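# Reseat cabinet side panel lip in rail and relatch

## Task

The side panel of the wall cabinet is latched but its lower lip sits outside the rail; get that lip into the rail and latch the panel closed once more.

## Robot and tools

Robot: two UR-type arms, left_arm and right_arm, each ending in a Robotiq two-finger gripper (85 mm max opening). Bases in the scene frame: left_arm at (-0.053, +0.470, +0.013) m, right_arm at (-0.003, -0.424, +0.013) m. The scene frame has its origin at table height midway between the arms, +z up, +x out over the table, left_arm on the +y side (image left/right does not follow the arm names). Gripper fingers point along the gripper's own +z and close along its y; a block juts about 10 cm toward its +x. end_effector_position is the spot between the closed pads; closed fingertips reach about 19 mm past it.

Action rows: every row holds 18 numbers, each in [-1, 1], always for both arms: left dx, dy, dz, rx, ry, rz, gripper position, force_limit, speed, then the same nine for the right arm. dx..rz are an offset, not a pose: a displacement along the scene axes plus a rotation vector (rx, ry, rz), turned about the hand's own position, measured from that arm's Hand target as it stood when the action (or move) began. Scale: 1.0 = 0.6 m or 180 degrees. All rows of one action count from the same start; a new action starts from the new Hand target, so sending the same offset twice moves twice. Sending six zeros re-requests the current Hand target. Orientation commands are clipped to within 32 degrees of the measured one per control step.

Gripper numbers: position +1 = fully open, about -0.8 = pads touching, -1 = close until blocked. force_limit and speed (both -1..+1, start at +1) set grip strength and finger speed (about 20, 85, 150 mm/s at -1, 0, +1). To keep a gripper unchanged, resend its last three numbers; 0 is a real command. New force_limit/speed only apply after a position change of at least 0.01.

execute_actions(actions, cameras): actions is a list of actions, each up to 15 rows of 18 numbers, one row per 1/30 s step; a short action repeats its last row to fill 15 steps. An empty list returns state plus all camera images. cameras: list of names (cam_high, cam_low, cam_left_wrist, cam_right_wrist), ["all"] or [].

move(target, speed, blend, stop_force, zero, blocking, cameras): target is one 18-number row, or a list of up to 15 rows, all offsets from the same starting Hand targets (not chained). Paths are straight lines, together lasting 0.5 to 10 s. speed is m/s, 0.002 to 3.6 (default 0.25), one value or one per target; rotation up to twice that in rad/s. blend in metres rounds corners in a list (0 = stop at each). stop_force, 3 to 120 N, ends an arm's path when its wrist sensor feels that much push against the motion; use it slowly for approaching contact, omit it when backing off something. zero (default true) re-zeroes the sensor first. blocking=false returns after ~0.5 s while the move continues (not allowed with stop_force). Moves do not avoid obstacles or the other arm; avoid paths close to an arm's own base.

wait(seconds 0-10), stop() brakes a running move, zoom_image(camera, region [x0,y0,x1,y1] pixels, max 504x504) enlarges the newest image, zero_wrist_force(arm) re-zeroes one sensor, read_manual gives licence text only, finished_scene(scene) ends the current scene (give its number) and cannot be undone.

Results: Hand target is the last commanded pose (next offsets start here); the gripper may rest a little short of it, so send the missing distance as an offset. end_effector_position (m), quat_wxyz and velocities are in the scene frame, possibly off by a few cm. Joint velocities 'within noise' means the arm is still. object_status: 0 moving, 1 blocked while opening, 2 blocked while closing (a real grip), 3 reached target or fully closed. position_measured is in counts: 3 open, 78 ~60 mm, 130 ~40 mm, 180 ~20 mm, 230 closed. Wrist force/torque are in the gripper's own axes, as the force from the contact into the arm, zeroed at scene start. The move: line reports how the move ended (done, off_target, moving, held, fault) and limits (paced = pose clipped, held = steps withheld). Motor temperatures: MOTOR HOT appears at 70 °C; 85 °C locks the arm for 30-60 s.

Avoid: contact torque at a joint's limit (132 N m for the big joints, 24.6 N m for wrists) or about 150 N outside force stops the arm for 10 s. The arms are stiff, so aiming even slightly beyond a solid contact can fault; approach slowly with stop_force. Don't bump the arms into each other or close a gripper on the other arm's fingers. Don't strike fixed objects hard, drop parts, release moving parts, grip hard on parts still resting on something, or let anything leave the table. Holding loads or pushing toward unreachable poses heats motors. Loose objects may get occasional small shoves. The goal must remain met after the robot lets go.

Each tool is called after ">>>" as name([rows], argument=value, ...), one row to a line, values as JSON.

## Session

>>> execute_actions(actions=[])

>>> zoom_image(camera="cam_high", region=[340, 60, 640, 360])

Scene clock: 0.00 s.
left_arm: end_effector_position=(+0.5801, +0.4315, +0.2113) position_measured=3 object_status=3 end_effector_quat_wxyz=(-0.500, +0.676, +0.112, +0.529) | right_arm: end_effector_position=(+0.3125, -0.1599, +0.1088) position_measured=3 object_status=3 end_effector_quat_wxyz=(-0.056, +0.993, +0.101, +0.021)
Joint positions: left_arm=[-0.67 -0.888 1.525 0.067 -0.094 -0.109] | right_arm=[4.135 -1.472 -2.346 -0.78 1.608 -2.34]
Joint velocities: within noise
Joint torques (N m): no reading
Motor temperatures (°C): left_arm=[22 26 31 32 38 35] | right_arm=[32 25 30 33 37 35]
Wrist force (N): no reading
Wrist torque (N m): no reading
Wrist force, peak (N): no reading
Hand target: left_arm +0.5801, +0.4315, +0.2113; -0.500, +0.676, +0.112, +0.529 | right_arm +0.3125, -0.1599, +0.1088; -0.056, +0.993, +0.101, +0.021
Tool commands: left_gripper/position=+1.0 left_gripper/force_limit=+1.0 left_gripper/speed=+1.0 right_gripper/position=+1.0 right_gripper/force_limit=+1.0 right_gripper/speed=+1.0
camera_calibration:
cam_left_wrist: T_world_to_cam=[[0.673976, -0.491204, -0.551793, -0.0563021], [-0.59697, 0.0778692, -0.798476, 0.495206], [0.435182, 0.867557, -0.240752, -0.448474], [0, 0, 0, 1]] pos_world=[0.528737, 0.32286, 0.256372]
cam_right_wrist: T_world_to_cam=[[0.19636, -0.973143, -0.120144, -0.201146], [-0.931038, -0.223481, 0.288486, 0.239792], [-0.307589, 0.0552118, -0.949916, 0.336551], [0, 0, 0, 1]] pos_world=[0.366272, -0.160737, 0.226352]

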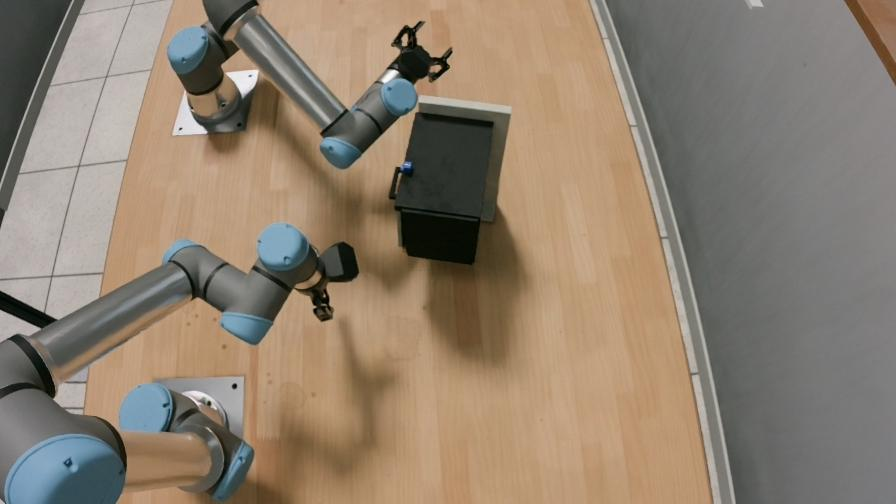

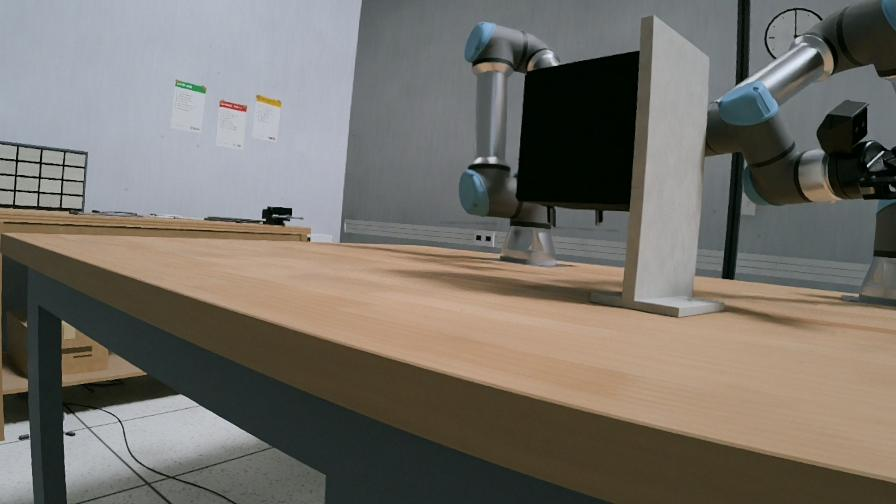

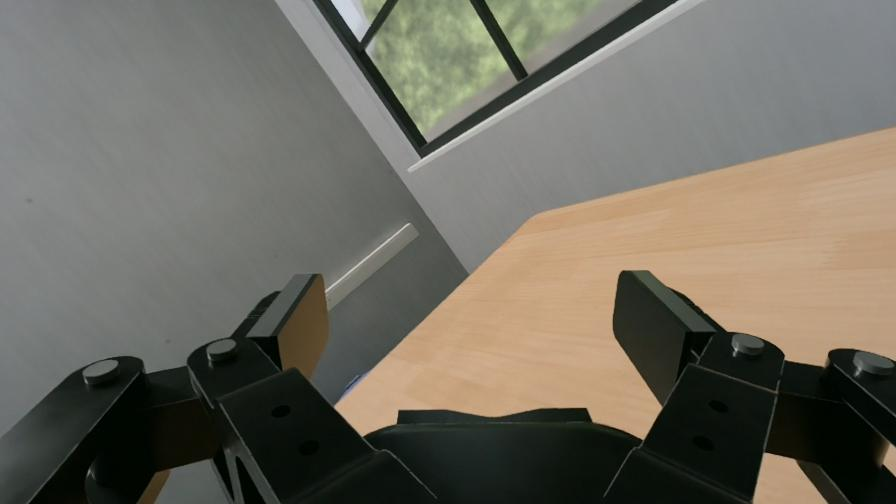

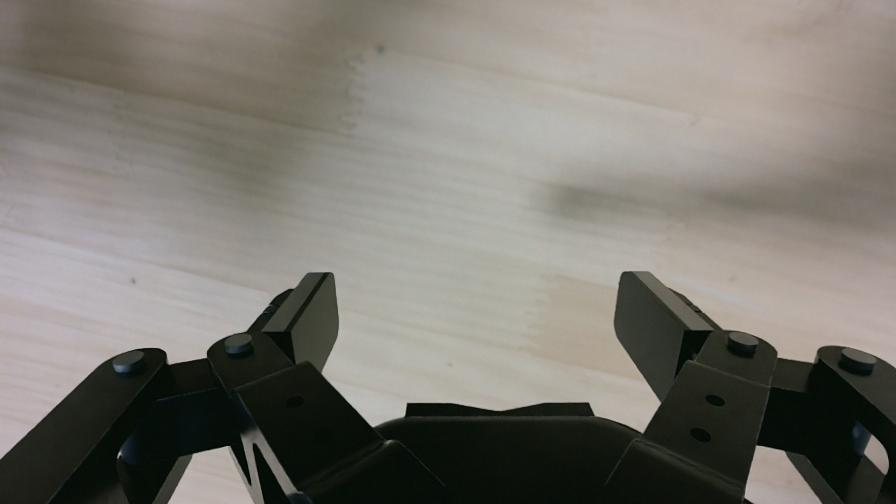

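Scaled by 1.680 from the camera's 896x504 image, which has a finer 1280x720 frame.

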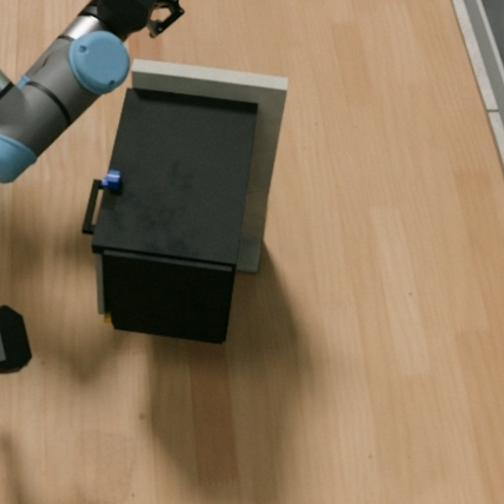

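>>> move([
  [-0.2,-0.25,0.06,-0.34,-0.116,-0.113,1,1,1,0.03,0,0.535,0,0,0,1,1,1],
  [-0.4635,-0.649,0.0645,-0.679,-0.2325,-0.2259,1,1,1,0.3125,0.2198,0.5353,-0.0342,0.0175,-0.1376,1,1,1],
], speed=0.45, blend=0.05, cameras=["all"])

Scene clock: 5.53 s.
left_arm: end_effector_position=(+0.3020, +0.0421, +0.2500) position_measured=3 object_status=3 end_effector_quat_wxyz=(+0.554, +0.554, +0.440, +0.439) | right_arm: end_effector_position=(+0.5000, -0.0281, +0.4300) position_measured=3 object_status=3 end_effector_quat_wxyz=(+0.000, +0.993, -0.115, +0.000)
Joint positions: left_arm=[-1.598 -1.439 2.118 -0.666 0.15 -1.585] | right_arm=[4.009 -1.934 -0.911 -1.867 1.571 -2.035]
Joint torques (N m): left_arm=[7.74 -31.15 -9.15 -1.79 2.16 1.7] | right_arm=[-10.37 31.08 34.37 1.35 1.56 2.42]
Wrist force (N): left_arm=[2.4 -0.8 -0.2] | right_arm=[0.4 -0.1 0.5]
Wrist torque (N m): left_arm=[-0.90 -0.74 -0.18] | right_arm=[0.00 -0.03 -0.18]
Wrist force, peak (N): left_arm=[3.1 -0.8 0.0] | right_arm=[1.3 -1.3 0.7]
Hand target: left_arm +0.3020, +0.0421, +0.2500; +0.554, +0.554, +0.440, +0.439 | right_arm +0.5000, -0.0281, +0.4300; +0.000, +0.993, -0.115, +0.000
Off the commanded pose: left_arm 0.000 m, 0 deg | right_arm 0.000 m, 0 deg.
move: done
camera_calibration:
cam_left_wrist: T_world_to_cam=[[-0.0123523, 0.012006, 0.999852, -0.240653], [-0.550783, -0.834642, 0.00321777, 0.214441], [0.834557, -0.550662, 0.0169224, -0.105602], [0, 0, 0, 1]] pos_world=[0.203269, 0.12372, 0.241715]
cam_right_wrist: T_world_to_cam=[[-0.234933, -0.971926, -0.0128774, 0.0984502], [-0.914938, 0.216647, 0.340517, 0.333136], [-0.328168, 0.0917809, -0.94015, 0.699162], [0, 0, 0, 1]] pos_world=[0.557371, -0.0406562, 0.545146]

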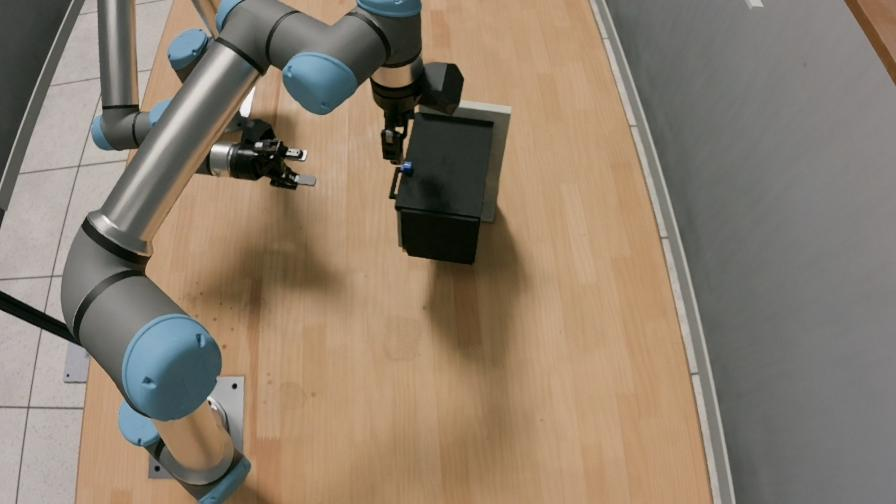

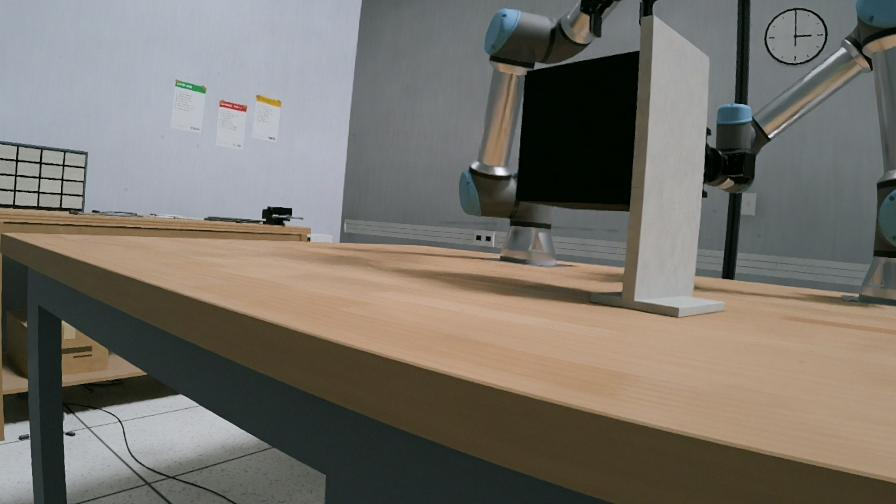

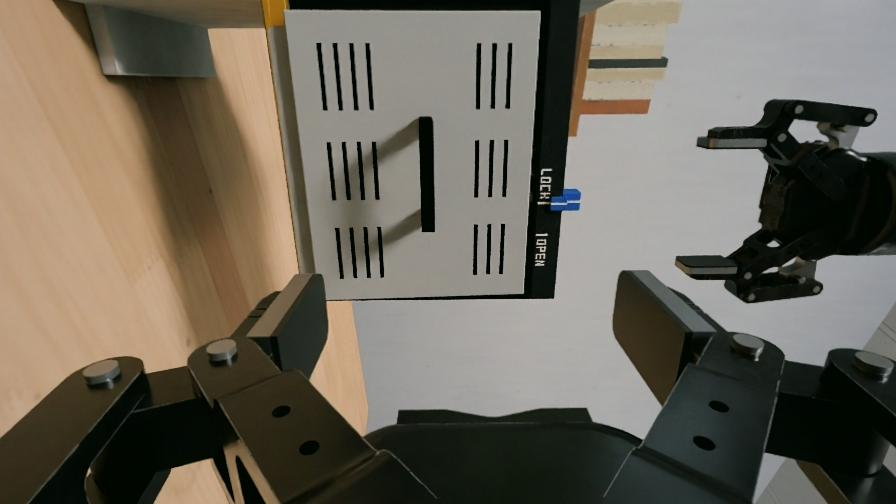

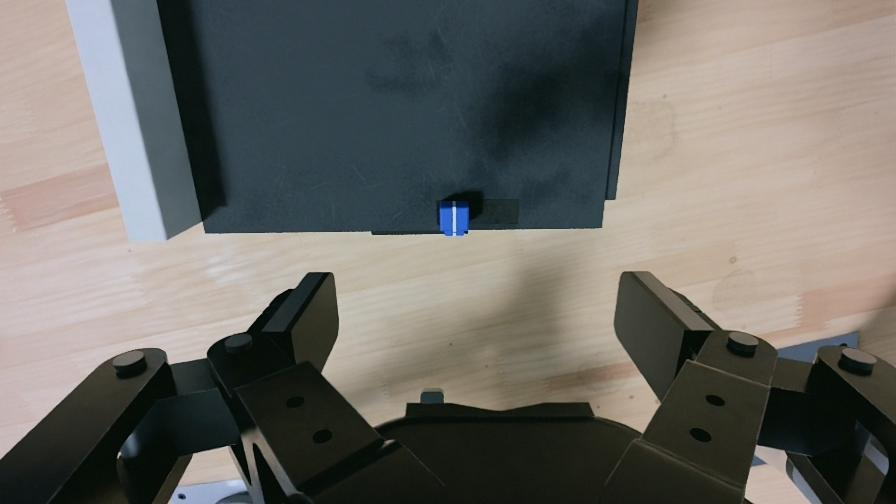

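>>> move(target=[0.2805,-0.0585,-0.0277,0,0,0,-0.2,-0.3,0,0.0083,0.0093,-0.1267,0,0,0,0,-0.6,0], speed=0.12, stop_force=15, cameras=["cam_left_wrist","cam_right_wrist"])

Scene clock: 9.60 s.
left_arm: end_effector_position=(+0.4703, +0.0070, +0.2334) position_measured=154 object_status=3 end_effector_quat_wxyz=(+0.554, +0.554, +0.440, +0.439) | right_arm: end_effector_position=(+0.5049, -0.0225, +0.3540) position_measured=129 object_status=3 end_effector_quat_wxyz=(+0.000, +0.993, -0.115, +0.000)
Joint positions: left_arm=[-1.203 -1.193 1.842 -0.65 0.546 -1.571] | right_arm=[4.009 -1.915 -1.136 -1.661 1.571 -2.035]
Joint torques (N m): left_arm=[8.57 -27.8 -24.32 0.49 2.12 -1.19] | right_arm=[-9.42 53.64 17.42 4.68 -1.78 -1.67]
Wrist force (N): left_arm=[3.7 -1.1 -1.0] | right_arm=[0.4 -0.5 0.4]
Wrist torque (N m): left_arm=[-0.81 -0.90 -0.07] | right_arm=[-0.07 -0.04 -0.13]
Wrist force, peak (N): left_arm=[3.7 -1.1 -1.0] | right_arm=[0.9 -0.6 0.6]
Hand target: left_arm +0.4703, +0.0070, +0.2334; +0.554, +0.554, +0.440, +0.439 | right_arm +0.5049, -0.0225, +0.3540; +0.000, +0.993, -0.115, +0.000
Off the commanded pose: left_arm 0.000 m, 0 deg | right_arm 0.000 m, 0 deg.
move: done
camera_calibration:
cam_left_wrist: T_world_to_cam=[[-0.0146811, 0.0124698, 0.999814, -0.220322], [-0.550969, -0.834522, 0.00231793, 0.278158], [0.834396, -0.550833, 0.0191222, -0.26552], [0, 0, 0, 1]] pos_world=[0.371571, 0.0886197, 0.224713]
cam_right_wrist: T_world_to_cam=[[-0.234933, -0.971926, -0.0128774, 0.104065], [-0.914938, 0.216647, 0.340517, 0.362285], [-0.328168, 0.0917809, -0.94015, 0.628804], [0, 0, 0, 1]] pos_world=[0.562271, -0.0350562, 0.469146]
Images, in order (width x height): cam_left_wrist 896x504, cam_right_wrist 896x504.

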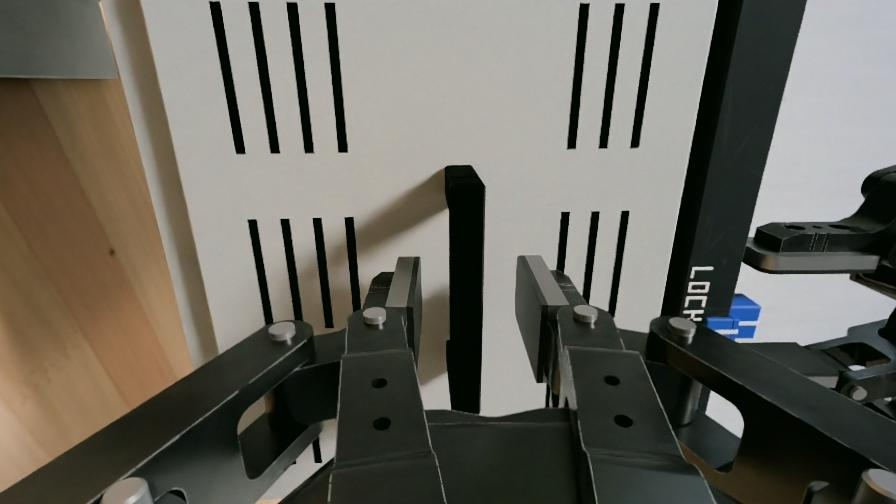

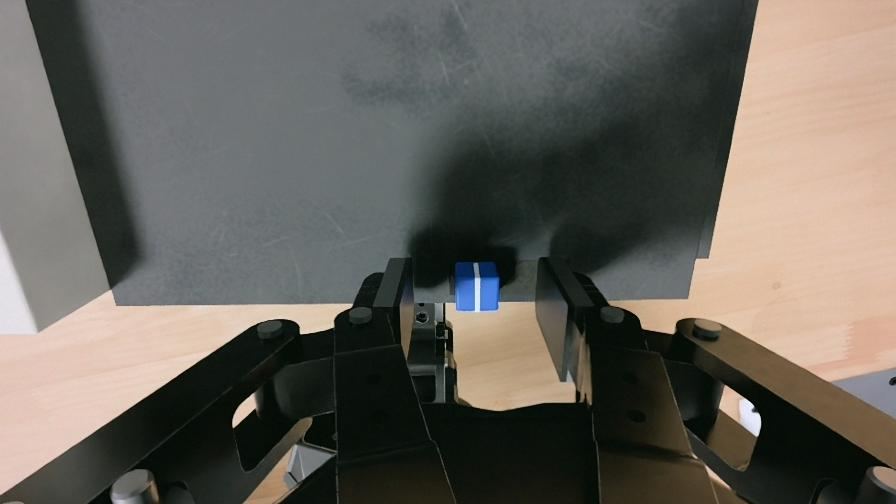

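>>> move([
  [0,0,-0.0005,0,0,0,-0.2,-0.3,0,0,0,-0.0058,0,0,0,0,-0.6,0],
  [0,0,-0.0005,0,0,0,-1,-0.4,-1,0,0,-0.0058,0,0,0,-1,-0.7,-1],
], speed=0.1)

Scene clock: 12.13 s.
left_arm: end_effector_position=(+0.4703, +0.0070, +0.2330) position_measured=208 object_status=2 end_effector_quat_wxyz=(+0.554, +0.554, +0.440, +0.439) | right_arm: end_effector_position=(+0.5049, -0.0225, +0.3506) position_measured=196 object_status=0 end_effector_quat_wxyz=(+0.000, +0.993, -0.115, +0.000)
Joint positions: left_arm=[-1.203 -1.192 1.843 -0.651 0.546 -1.571] | right_arm=[4.009 -1.914 -1.146 -1.652 1.571 -2.035]
Joint torques (N m): left_arm=[7.43 -37.6 -18.64 -2.75 1.46 -0.55] | right_arm=[-5.64 44.87 19.44 4.66 -0.03 -0.93]
Wrist force (N): left_arm=[3.3 -5.0 -1.1] | right_arm=[-1.9 11.1 -4.3]
Wrist torque (N m): left_arm=[-0.66 -0.84 -0.07] | right_arm=[-0.19 0.01 -0.18]
Wrist force, peak (N): left_arm=[3.3 -5.7 -1.9] | right_arm=[-1.9 11.1 -4.3]
Hand target: left_arm +0.4703, +0.0070, +0.2331; +0.554, +0.554, +0.440, +0.439 | right_arm +0.5049, -0.0225, +0.3505; +0.000, +0.993, -0.115, +0.000
Off the commanded pose: left_arm 0.000 m, 0 deg | right_arm 0.000 m, 0 deg.
move: done

>>> move(target=[0,0,0,0,0,0,-1,-0.4,-1,-0.0112,-0.0487,0,0,0,0,-1,-0.7,-1], speed=0.03, stop_force=20, cameras=["cam_left_wrist"])

Scene clock: 14.30 s.
left_arm: end_effector_position=(+0.4703, +0.0070, +0.2331) position_measured=208 object_status=2 end_effector_quat_wxyz=(+0.554, +0.554, +0.440, +0.439) | right_arm: end_effector_position=(+0.4993, -0.0468, +0.3505) position_measured=196 object_status=2 end_effector_quat_wxyz=(+0.000, +0.993, -0.115, +0.000)
Joint positions: left_arm=[-1.203 -1.192 1.843 -0.651 0.546 -1.571] | right_arm=[3.99 -1.864 -1.213 -1.635 1.571 -2.053]
Joint torques (N m): left_arm=[5.17 -45.69 -25.43 -2.7 -1.19 0.82] | right_arm=[8.38 29.93 34.26 1.84 -1.58 2.28]
Wrist force (N): left_arm=[3.7 -5.2 -0.9] | right_arm=[2.3 -7.4 0.0]
Wrist torque (N m): left_arm=[-0.69 -0.89 -0.07] | right_arm=[-0.08 -0.08 -0.08]
Wrist force, peak (N): left_arm=[3.4 -5.4 -1.1] | right_arm=[5.5 -25.8 6.4]
Hand target: left_arm +0.4703, +0.0070, +0.2331; +0.554, +0.554, +0.440, +0.439 | right_arm +0.4994, -0.0468, +0.3505; +0.000, +0.993, -0.115, +0.000 (not the last commanded pose)
Off the commanded pose: left_arm 0.000 m, 0 deg | right_arm 0.005 m, 0 deg.
move: contact (right_arm)
camera_calibration:
cam_left_wrist: T_world_to_cam=[[-0.0146811, 0.0124698, 0.999814, -0.220022], [-0.550969, -0.834522, 0.00231793, 0.278159], [0.834396, -0.550833, 0.0191222, -0.265514], [0, 0, 0, 1]] pos_world=[0.371571, 0.0886197, 0.224413]
Images, in order (width x height): cam_left_wrist 896x504.

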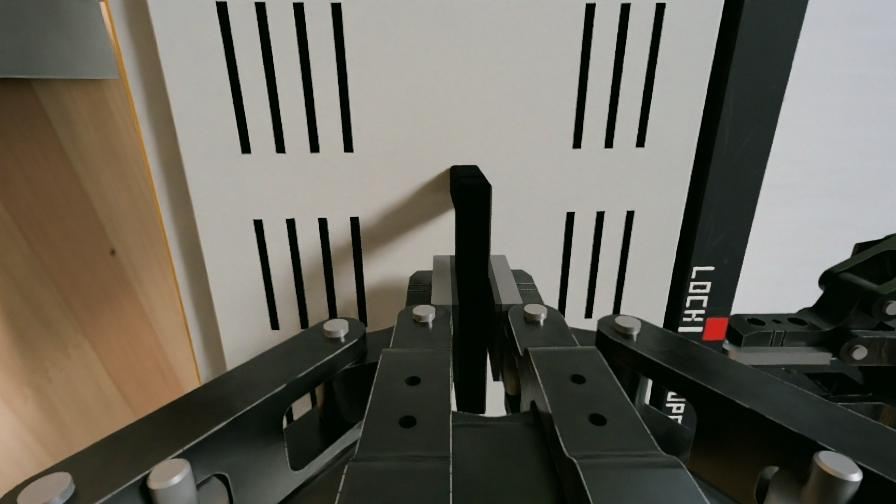

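>>> move([
  [0,0,0,0,0,0,-1,-0.4,-1,0,0,0,0,0,0,-0.1,-0.7,-0.5],
  [-0.0406,0.0093,0,0,0,0,-0.98,0.5,-1,0,0,0.117,0,0,0,-0.1,-0.7,-0.5],
  [-0.0325,0.0075,0.02,-0.0108,-0.0471,0,-0.98,0.5,-1,-0.166,-0.239,0.049,0.06,-0.25,0.116,-0.1,-0.7,-0.5],
  [-0.0106,0.0024,0.02,-0.0108,-0.0471,0,-0.98,0.5,-1,-0.1677,-0.102,-0.3258,0.1202,-0.5008,0.2315,-0.1,-0.7,-0.5],
], speed=[0.3,0.1,0.3,0.3], blend=[0,0,0.03,0], cameras=["all"])

Scene clock: 22.00 s.
left_arm: end_effector_position=(+0.4640, +0.0084, +0.2451) position_measured=210 object_status=2 end_effector_quat_wxyz=(+0.594, +0.510, +0.405, +0.472) | right_arm: end_effector_position=(+0.3987, -0.1093, +0.1545) position_measured=141 object_status=3 end_effector_quat_wxyz=(-0.240, +0.669, +0.243, +0.661)
Joint positions: left_arm=[-1.209 -1.201 1.96 -1.049 0.558 -1.323] | right_arm=[4.318 -2.501 -2.539 1.886 1.083 -3.135]
Joint torques (N m): left_arm=[34.57 -11.48 -29.69 0.07 0.96 -1.09] | right_arm=[-0.32 32.05 -4.9 2.51 0.12 0.12]
Wrist force (N): left_arm=[5.0 31.1 -84.9] | right_arm=[-2.6 0.7 -5.9]
Wrist torque (N m): left_arm=[-0.71 -0.90 0.00] | right_arm=[-0.05 0.13 -0.08]
Wrist force, peak (N): left_arm=[5.1 31.0 -85.1] | right_arm=[2.1 -7.8 1.4]
Hand target: left_arm +0.4640, +0.0084, +0.2451; +0.594, +0.510, +0.405, +0.472 | right_arm +0.3987, -0.1093, +0.1545; -0.240, +0.669, +0.243, +0.661 (not the last commanded pose)
Tool commands: left_gripper/position=-0.98 left_gripper/force_limit=+0.5 left_gripper/speed=-1.0 right_gripper/position=-0.098039 right_gripper/force_limit=-0.701961 right_gripper/speed=-0.498039
Off the commanded pose: left_arm 0.000 m, 0 deg | right_arm 0.001 m, 1 deg.
FORCE FAULT: contact force on the right arm reached its limit, and that arm stopped. The contact can be on any part of that arm, not only on its tool. That arm's remaining commands of this call were not run. That arm is still stopped at the end of this call. That arm stays stopped for about 10 more seconds. Until then a move that you send moves the other arm only, and its call returns only when the move has ended. Once the stop has ended, the next robot result says so. If the stop ends while you think or write, that arm runs what you send next, counted from a new Hand target: where the arm stands when the stop ends. While its stop runs, that arm takes no new command, but its gripper still runs the gripper command that each later call begins with. Until it ends, the stop uses up actions while you think or wait. An arm that is not stopped still takes commands.
move: fault (right_arm)
camera_calibration:
cam_left_wrist: T_world_to_cam=[[-0.161882, 0.0461636, 0.98573, -0.160705], [-0.547365, -0.835353, -0.0507702, 0.28721], [0.821088, -0.547773, 0.160497, -0.288171], [0, 0, 0, 1]] pos_world=[0.367807, 0.0894885, 0.219244]
cam_right_wrist: T_world_to_cam=[[0.650802, -0.759219, -0.00652157, -0.338731], [-0.270582, -0.2239, -0.936298, 0.244088], [0.709395, 0.61111, -0.351145, -0.0335169], [0, 0, 0, 1]] pos_world=[0.31027, -0.182038, 0.214561]

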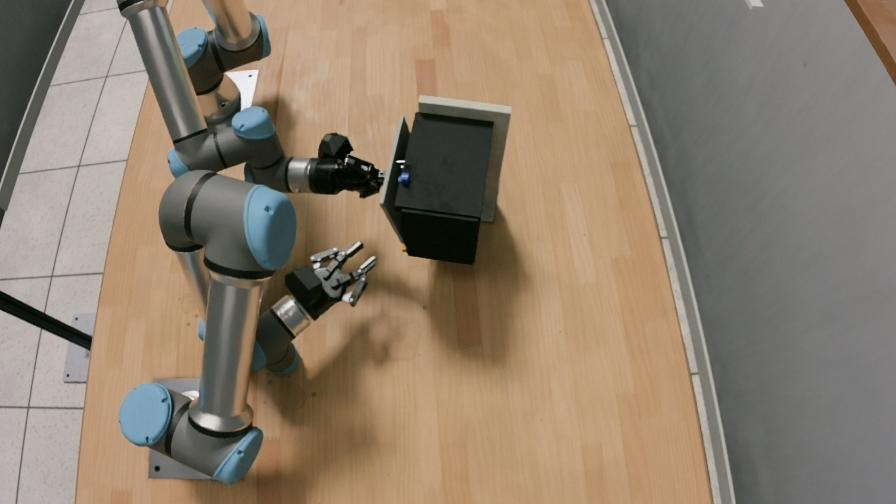

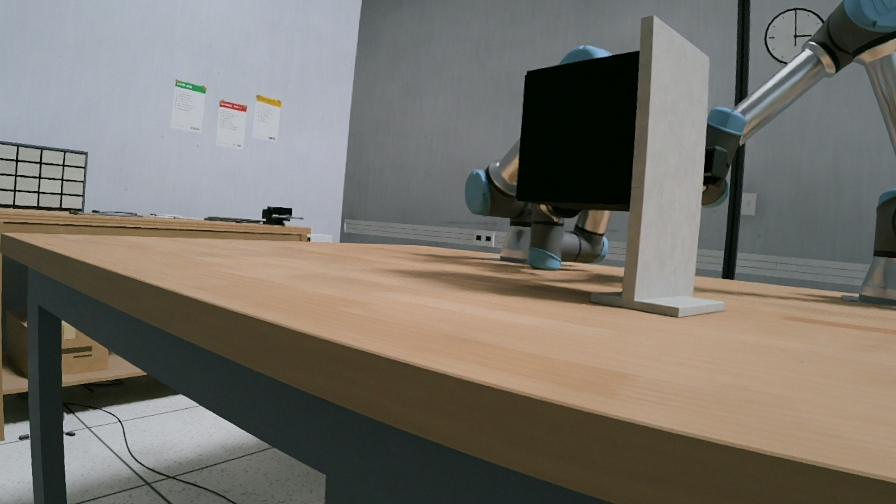

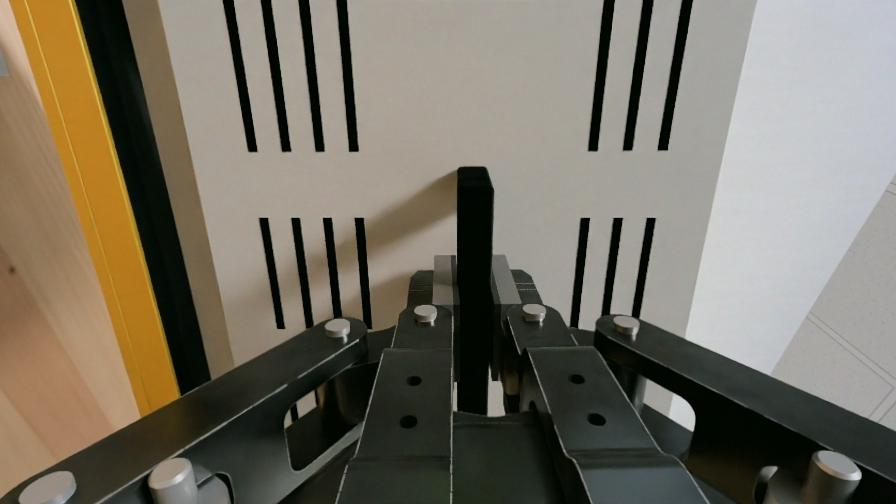

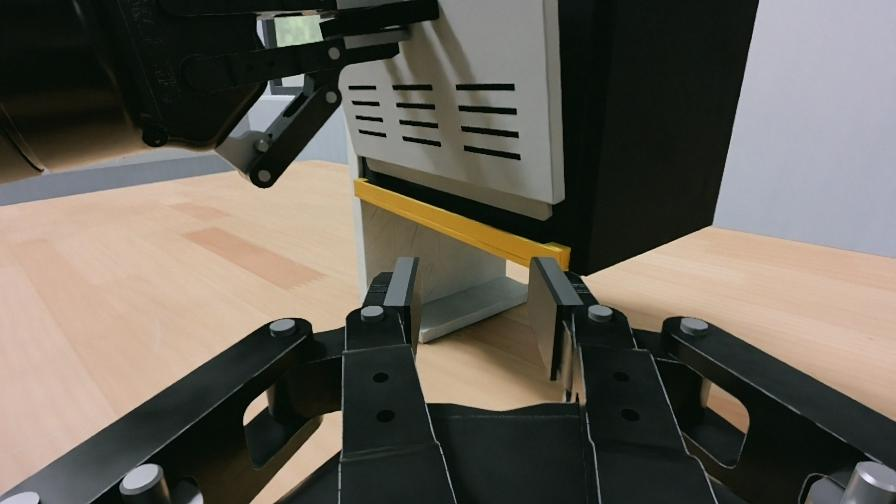

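>>> move(target=[-0.0163,0.0037,0.0,0,0,0,-0.98,0.5,-1,0,0,0,0,0,0,-0.1,-0.7,-0.5], speed=0.05, cameras=["cam_right_wrist","cam_low"])

>>> zoom_image(camera="cam_right_wrist", region=[310, 0, 610, 290])

>>> zoom_image(camera="cam_low", region=[440, 120, 680, 320])

Scene clock: 23.03 s.
left_arm: end_effector_position=(+0.4543, +0.0107, +0.2451) position_measured=210 object_status=2 end_effector_quat_wxyz=(+0.594, +0.510, +0.405, +0.472) | right_arm: end_effector_position=(+0.3987, -0.1093, +0.1545) position_measured=141 object_status=3 end_effector_quat_wxyz=(-0.240, +0.669, +0.243, +0.661)
Joint positions: left_arm=[-1.228 -1.216 1.984 -1.067 0.541 -1.313] | right_arm=[4.318 -2.501 -2.539 1.886 1.083 -3.135]
Joint torques (N m): left_arm=[-8.97 -44.82 -10.04 -4.5 -1.38 1.69] | right_arm=[-0.63 31.86 -4.74 2.59 0.17 0.09]
Wrist force (N): left_arm=[2.8 -4.6 -1.4] | right_arm=[-2.6 0.4 -5.7]
Wrist torque (N m): left_arm=[-0.67 -0.75 -0.08] | right_arm=[-0.09 0.14 -0.08]
Wrist force, peak (N): left_arm=[5.0 31.3 -85.2] | right_arm=[-2.7 0.6 -6.1]
Hand target: left_arm +0.4542, +0.0107, +0.2451; +0.594, +0.510, +0.405, +0.472 | right_arm +0.3987, -0.1093, +0.1545; -0.240, +0.669, +0.243, +0.661
Tool commands: left_gripper/position=-0.98 left_gripper/force_limit=+0.5 left_gripper/speed=-1.0 right_gripper/position=-0.098039 right_gripper/force_limit=-0.701961 right_gripper/speed=-0.498039
Off the commanded pose: left_arm 0.000 m, 0 deg.
FORCE FAULT, CONTINUED: the right arm was still stopped when this call began, by the force fault that an earlier result reported. That arm ran no command of this call. That arm is still stopped at the end of this call. That arm stays stopped for about 9 more seconds. If the stop ends while you think or write, that arm runs what you send next, counted from a new Hand target: where the arm stands when the stop ends. While its stop runs, that arm takes no new command, but its gripper still runs the gripper command that each later call begins with.
move: done (left_arm), not run (right_arm; its earlier fault stop)
camera_calibration:
cam_right_wrist: T_world_to_cam=[[0.650802, -0.759219, -0.00652157, -0.338731], [-0.270582, -0.2239, -0.936298, 0.244088], [0.709395, 0.61111, -0.351145, -0.0335169], [0, 0, 0, 1]] pos_world=[0.31027, -0.182038, 0.214561]
Images, in order (width x height): cam_low 896x504, cam_right_wrist 896x504.

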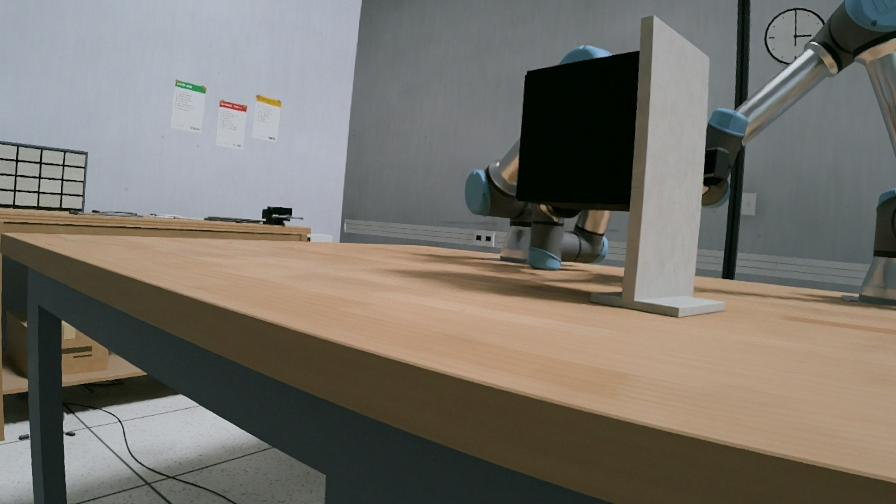

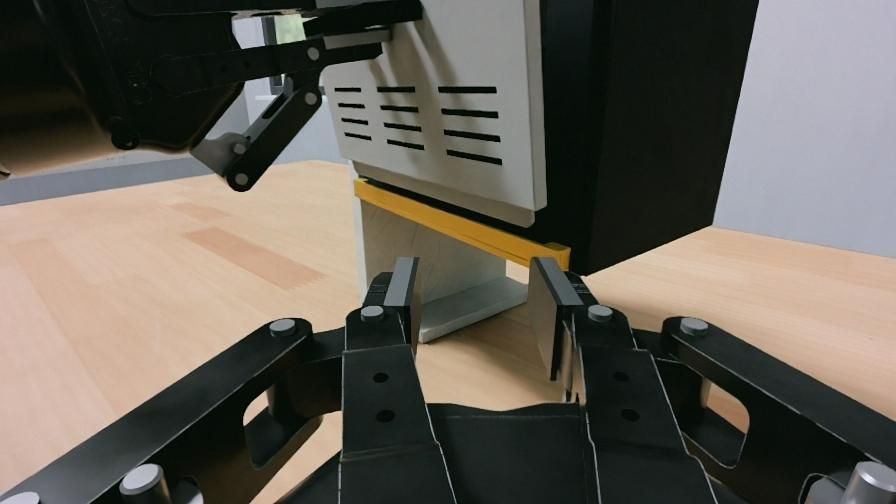

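Scaled by 1.680 from the camera's 896x504 image, which has a finer 1280x720 frame.

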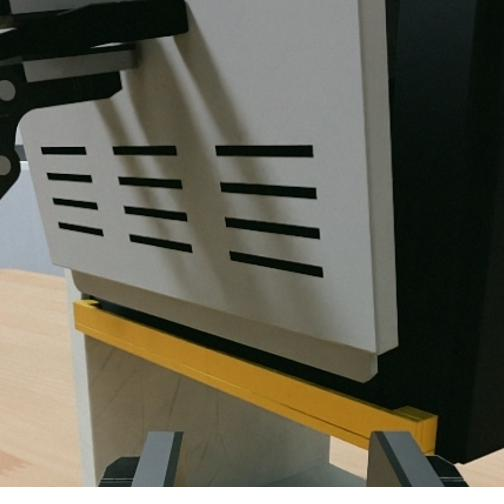

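Scaled by 2.100 from the camera's 896x504 image, which has a finer 1280x720 frame.

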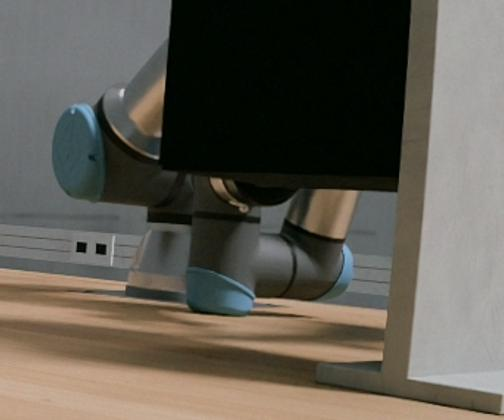

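>>> zoom_image(camera="cam_right_wrist", region=[480, 180, 590, 290])

>>> zoom_image(camera="cam_right_wrist", region=[330, 130, 430, 230])

Scaled by 4.582 from the camera's 896x504 image, which has a finer 1280x720 frame.

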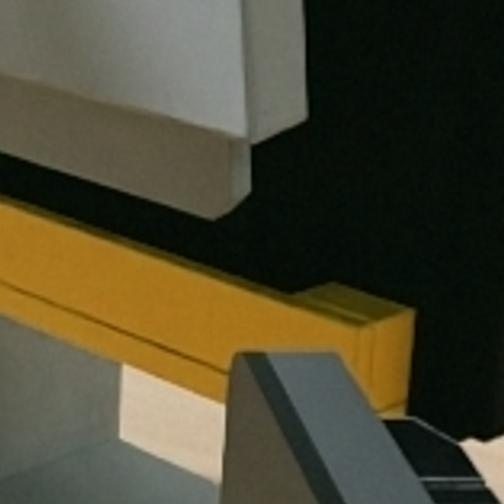

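Scaled by 5.040 from the camera's 896x504 image, which has a finer 1280x720 frame.

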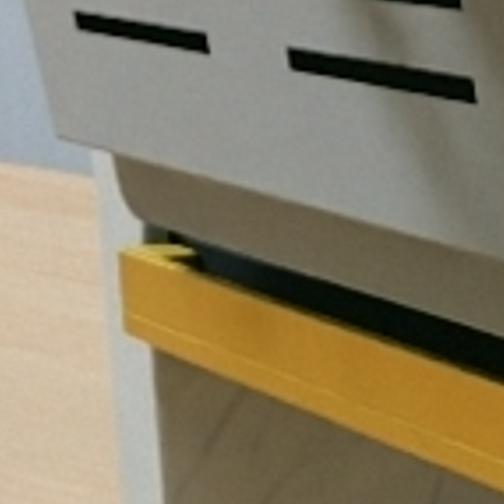

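>>> move(target=[0.0178,-0.004,0.0,0.0049,0.0211,0,-0.98,0.5,-1,0,0,0.05,0,0,0,-0.1,-0.7,-0.5], speed=0.05, stop_force=15, cameras=["cam_right_wrist","cam_left_wrist","cam_low"])

>>> zoom_image(camera="cam_right_wrist", region=[310, 0, 610, 320])

Scene clock: 28.53 s.
left_arm: end_effector_position=(+0.4634, +0.0086, +0.2451) position_measured=210 object_status=2 end_effector_quat_wxyz=(+0.579, +0.527, +0.419, +0.460) | right_arm: end_effector_position=(+0.3987, -0.1093, +0.1545) position_measured=141 object_status=3 end_effector_quat_wxyz=(-0.240, +0.669, +0.243, +0.661)
Joint positions: left_arm=[-1.214 -1.215 1.921 -0.889 0.542 -1.414] | right_arm=[4.318 -2.501 -2.539 1.886 1.083 -3.135]
Joint torques (N m): left_arm=[-5.8 -45.96 -14.59 -4.67 -1.71 1.38] | right_arm=[-0.23 31.73 -4.77 2.59 0.13 0.1]
Wrist force (N): left_arm=[3.0 -7.3 -12.6] | right_arm=[-2.6 0.6 -5.9]
Wrist torque (N m): left_arm=[-1.26 -0.73 -0.12] | right_arm=[-0.07 0.13 -0.08]
Wrist force, peak (N): left_arm=[6.6 -10.7 -31.6] | right_arm=[-2.6 0.9 -6.2]
Hand target: left_arm +0.4634, +0.0086, +0.2451; +0.579, +0.527, +0.419, +0.460 (not the last commanded pose) | right_arm +0.3987, -0.1093, +0.1545; -0.240, +0.669, +0.243, +0.661 (not the last commanded pose)
Tool commands: left_gripper/position=-0.98 left_gripper/force_limit=+0.5 left_gripper/speed=-1.0 right_gripper/position=-0.098039 right_gripper/force_limit=-0.701961 right_gripper/speed=-0.498039
Off the commanded pose: left_arm 0.001 m, 1 deg.
FORCE FAULT, CONTINUED: the right arm was still stopped when this call began, by the force fault that an earlier result reported. Since the last result the stop counts as 7 of the actions that you can send in this scene. That arm ran no command of this call. That arm is still stopped at the end of this call. That arm stays stopped for about 3 more seconds. If the stop ends while you think or write, that arm runs what you send next, counted from a new Hand target: where the arm stands when the stop ends. While its stop runs, that arm takes no new command, but its gripper still runs the gripper command that each later call begins with.
move: contact (left_arm), not run (right_arm; its earlier fault stop)
camera_calibration:
cam_left_wrist: T_world_to_cam=[[-0.105634, 0.0330784, 0.993855, -0.188799], [-0.549463, -0.834957, -0.0306112, 0.283139], [0.828814, -0.54932, 0.106376, -0.277896], [0, 0, 0, 1]] pos_world=[0.365954, 0.0900006, 0.225868]
cam_right_wrist: T_world_to_cam=[[0.650802, -0.759219, -0.00652157, -0.338731], [-0.270582, -0.2239, -0.936298, 0.244088], [0.709395, 0.61111, -0.351145, -0.0335169], [0, 0, 0, 1]] pos_world=[0.31027, -0.182038, 0.214561]
Images, in order (width x height): cam_low 896x504, cam_left_wrist 896x504, cam_right_wrist 896x504.

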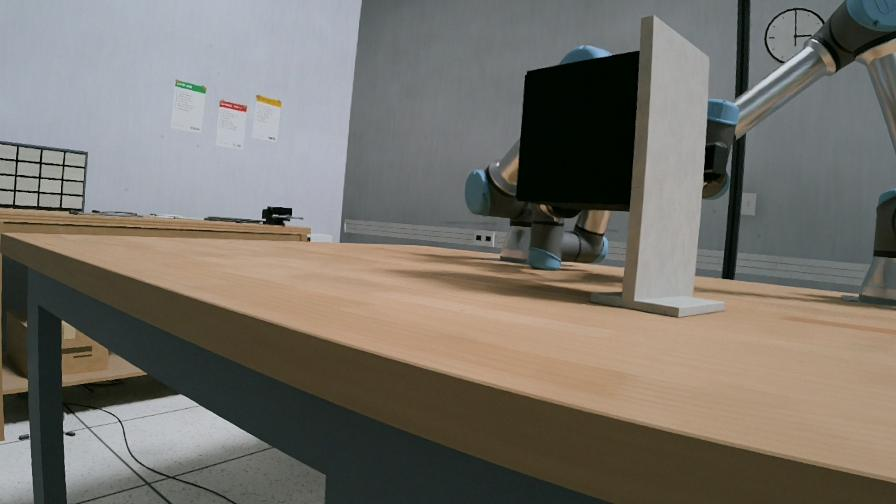

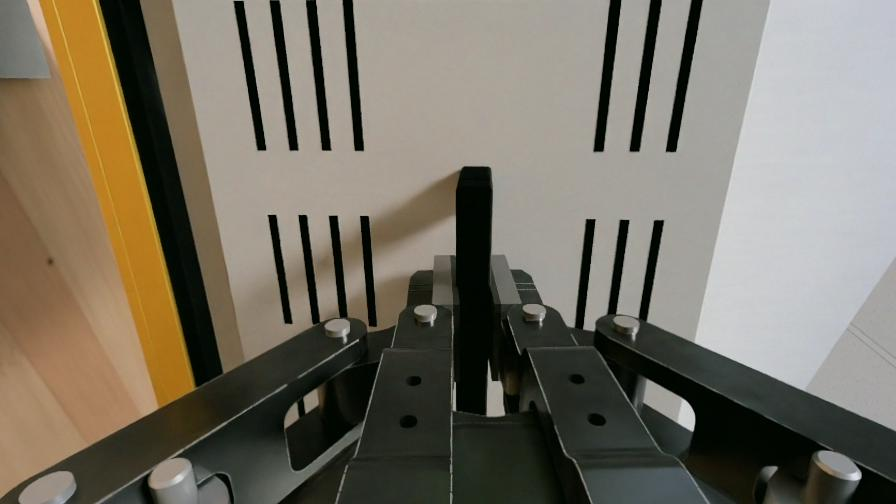

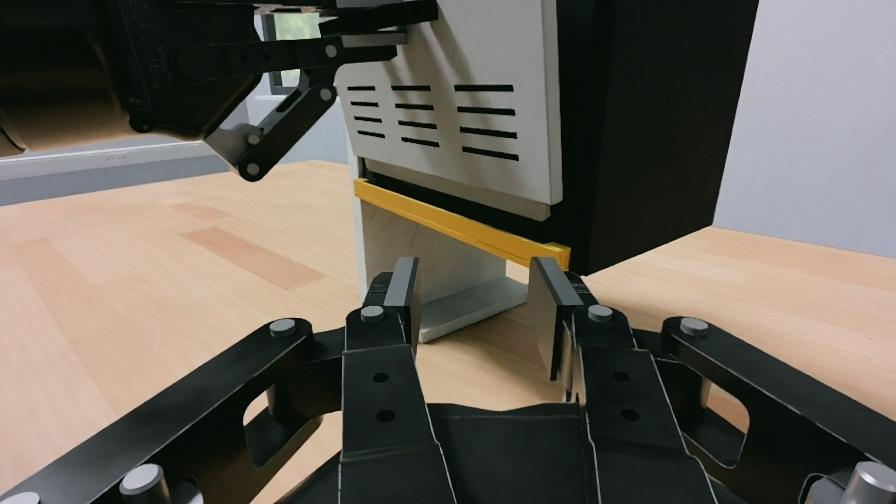

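Scaled by 1.575 from the camera's 896x504 image, which has a finer 1280x720 frame.

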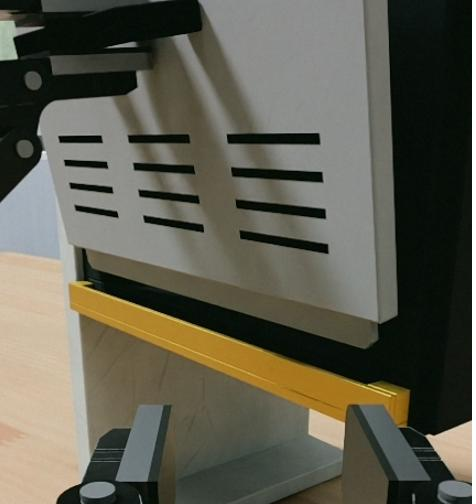

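>>> move([
  [-0.0135,0.0031,-0.0033,0.005,0.0217,0,-0.98,0.5,-1,0,0,0.05,0,0,0,-0.1,-0.7,-0.5],
  [-0.0005,0.0001,-0.0033,0.005,0.0217,0,-0.98,0.5,-1,0,0,0.05,0,0,0,-0.1,-0.7,-0.5],
], speed=0.05, stop_force=15, cameras=["cam_right_wrist"])

>>> zoom_image(camera="cam_right_wrist", region=[310, 0, 610, 350])

Scene clock: 31.83 s.
left_arm: end_effector_position=(+0.4631, +0.0087, +0.2431) position_measured=210 object_status=2 end_effector_quat_wxyz=(+0.561, +0.547, +0.435, +0.445) | right_arm: end_effector_position=(+0.3987, -0.1093, +0.1545) position_measured=141 object_status=3 end_effector_quat_wxyz=(-0.240, +0.669, +0.243, +0.661)
Joint positions: left_arm=[-1.216 -1.218 1.868 -0.697 0.533 -1.531] | right_arm=[4.318 -2.501 -2.539 1.886 1.083 -3.135]
Joint torques (N m): left_arm=[7.85 -28.68 -25.82 -0.24 2.2 -1.15] | right_arm=[-0.25 32.4 -5 2.57 0.09 0.15]
Wrist force (N): left_arm=[3.3 -4.8 -0.8] | right_arm=[-2.9 0.5 -5.7]
Wrist torque (N m): left_arm=[-0.70 -0.83 -0.02] | right_arm=[-0.08 0.17 -0.08]
Wrist force, peak (N): left_arm=[3.3 -7.6 -12.6] | right_arm=[-2.6 0.8 -6.2]
Hand target: left_arm +0.4631, +0.0087, +0.2431; +0.561, +0.547, +0.435, +0.445 | right_arm +0.3987, -0.1093, +0.1545; -0.240, +0.669, +0.243, +0.661 (not the last commanded pose)
Tool commands: left_gripper/position=-0.98 left_gripper/force_limit=+0.5 left_gripper/speed=-1.0 right_gripper/position=-0.098039 right_gripper/force_limit=-0.701961 right_gripper/speed=-0.498039
Off the commanded pose: left_arm 0.000 m, 0 deg.
FORCE FAULT, CONTINUED: the right arm's stop, for the force fault that an earlier result reported, is over. The rest of the stop counts as 2 of the actions that you can send in this scene. That arm was still stopped when this call began, so it ran no command of this call. That arm's target is now where it stood when the stop ended, not its last command. That arm accepts commands again.
move: done (left_arm), not run (right_arm; its earlier fault stop)
camera_calibration:
cam_right_wrist: T_world_to_cam=[[0.650802, -0.759219, -0.00652157, -0.338731], [-0.270582, -0.2239, -0.936298, 0.244088], [0.709395, 0.61111, -0.351145, -0.0335169], [0, 0, 0, 1]] pos_world=[0.31027, -0.182038, 0.214561]
Images, in order (width x height): cam_right_wrist 896x504.

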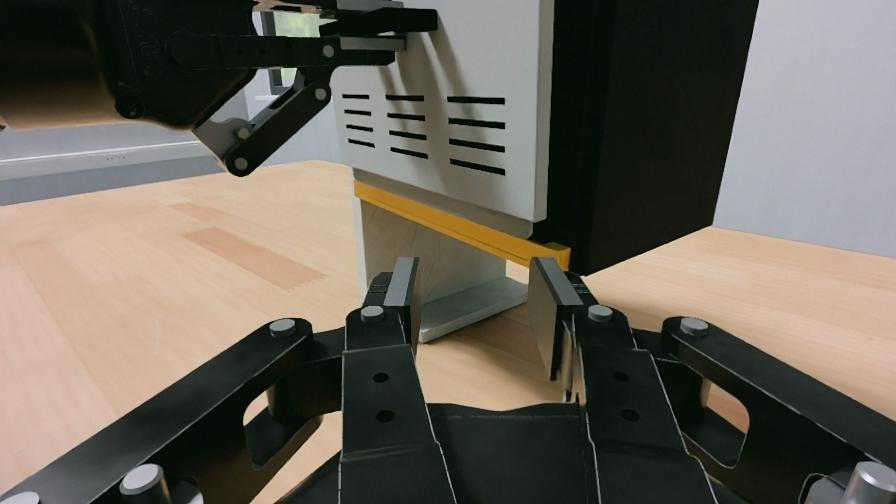

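Scaled by 1.440 from the camera's 896x504 image, which has a finer 1280x720 frame.

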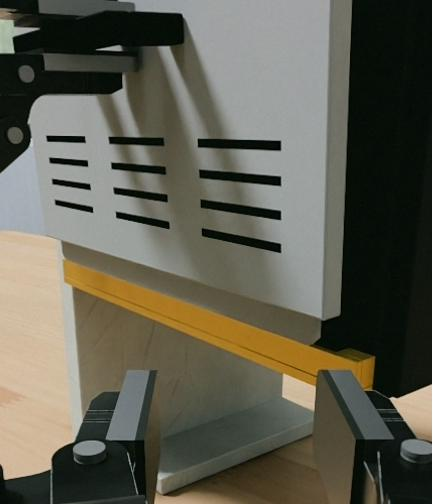

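>>> zoom_image(camera="cam_right_wrist", region=[480, 180, 590, 290])

>>> zoom_image(camera="cam_right_wrist", region=[330, 130, 430, 230])

Scaled by 4.582 from the camera's 896x504 image, which has a finer 1280x720 frame.

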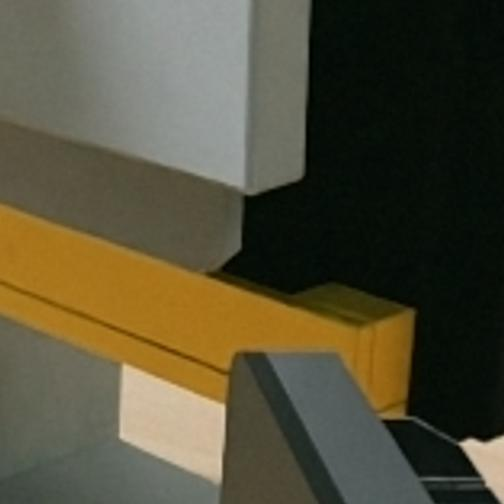

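Scaled by 5.040 from the camera's 896x504 image, which has a finer 1280x720 frame.

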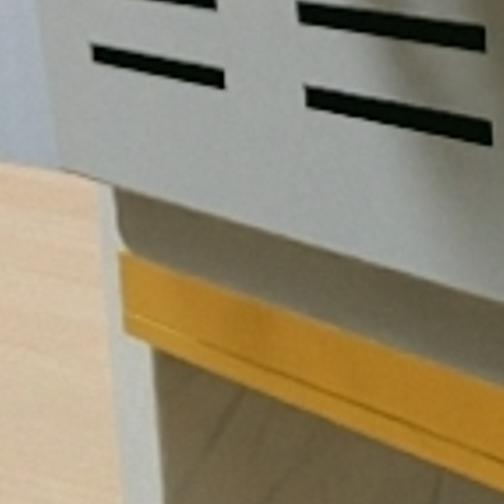

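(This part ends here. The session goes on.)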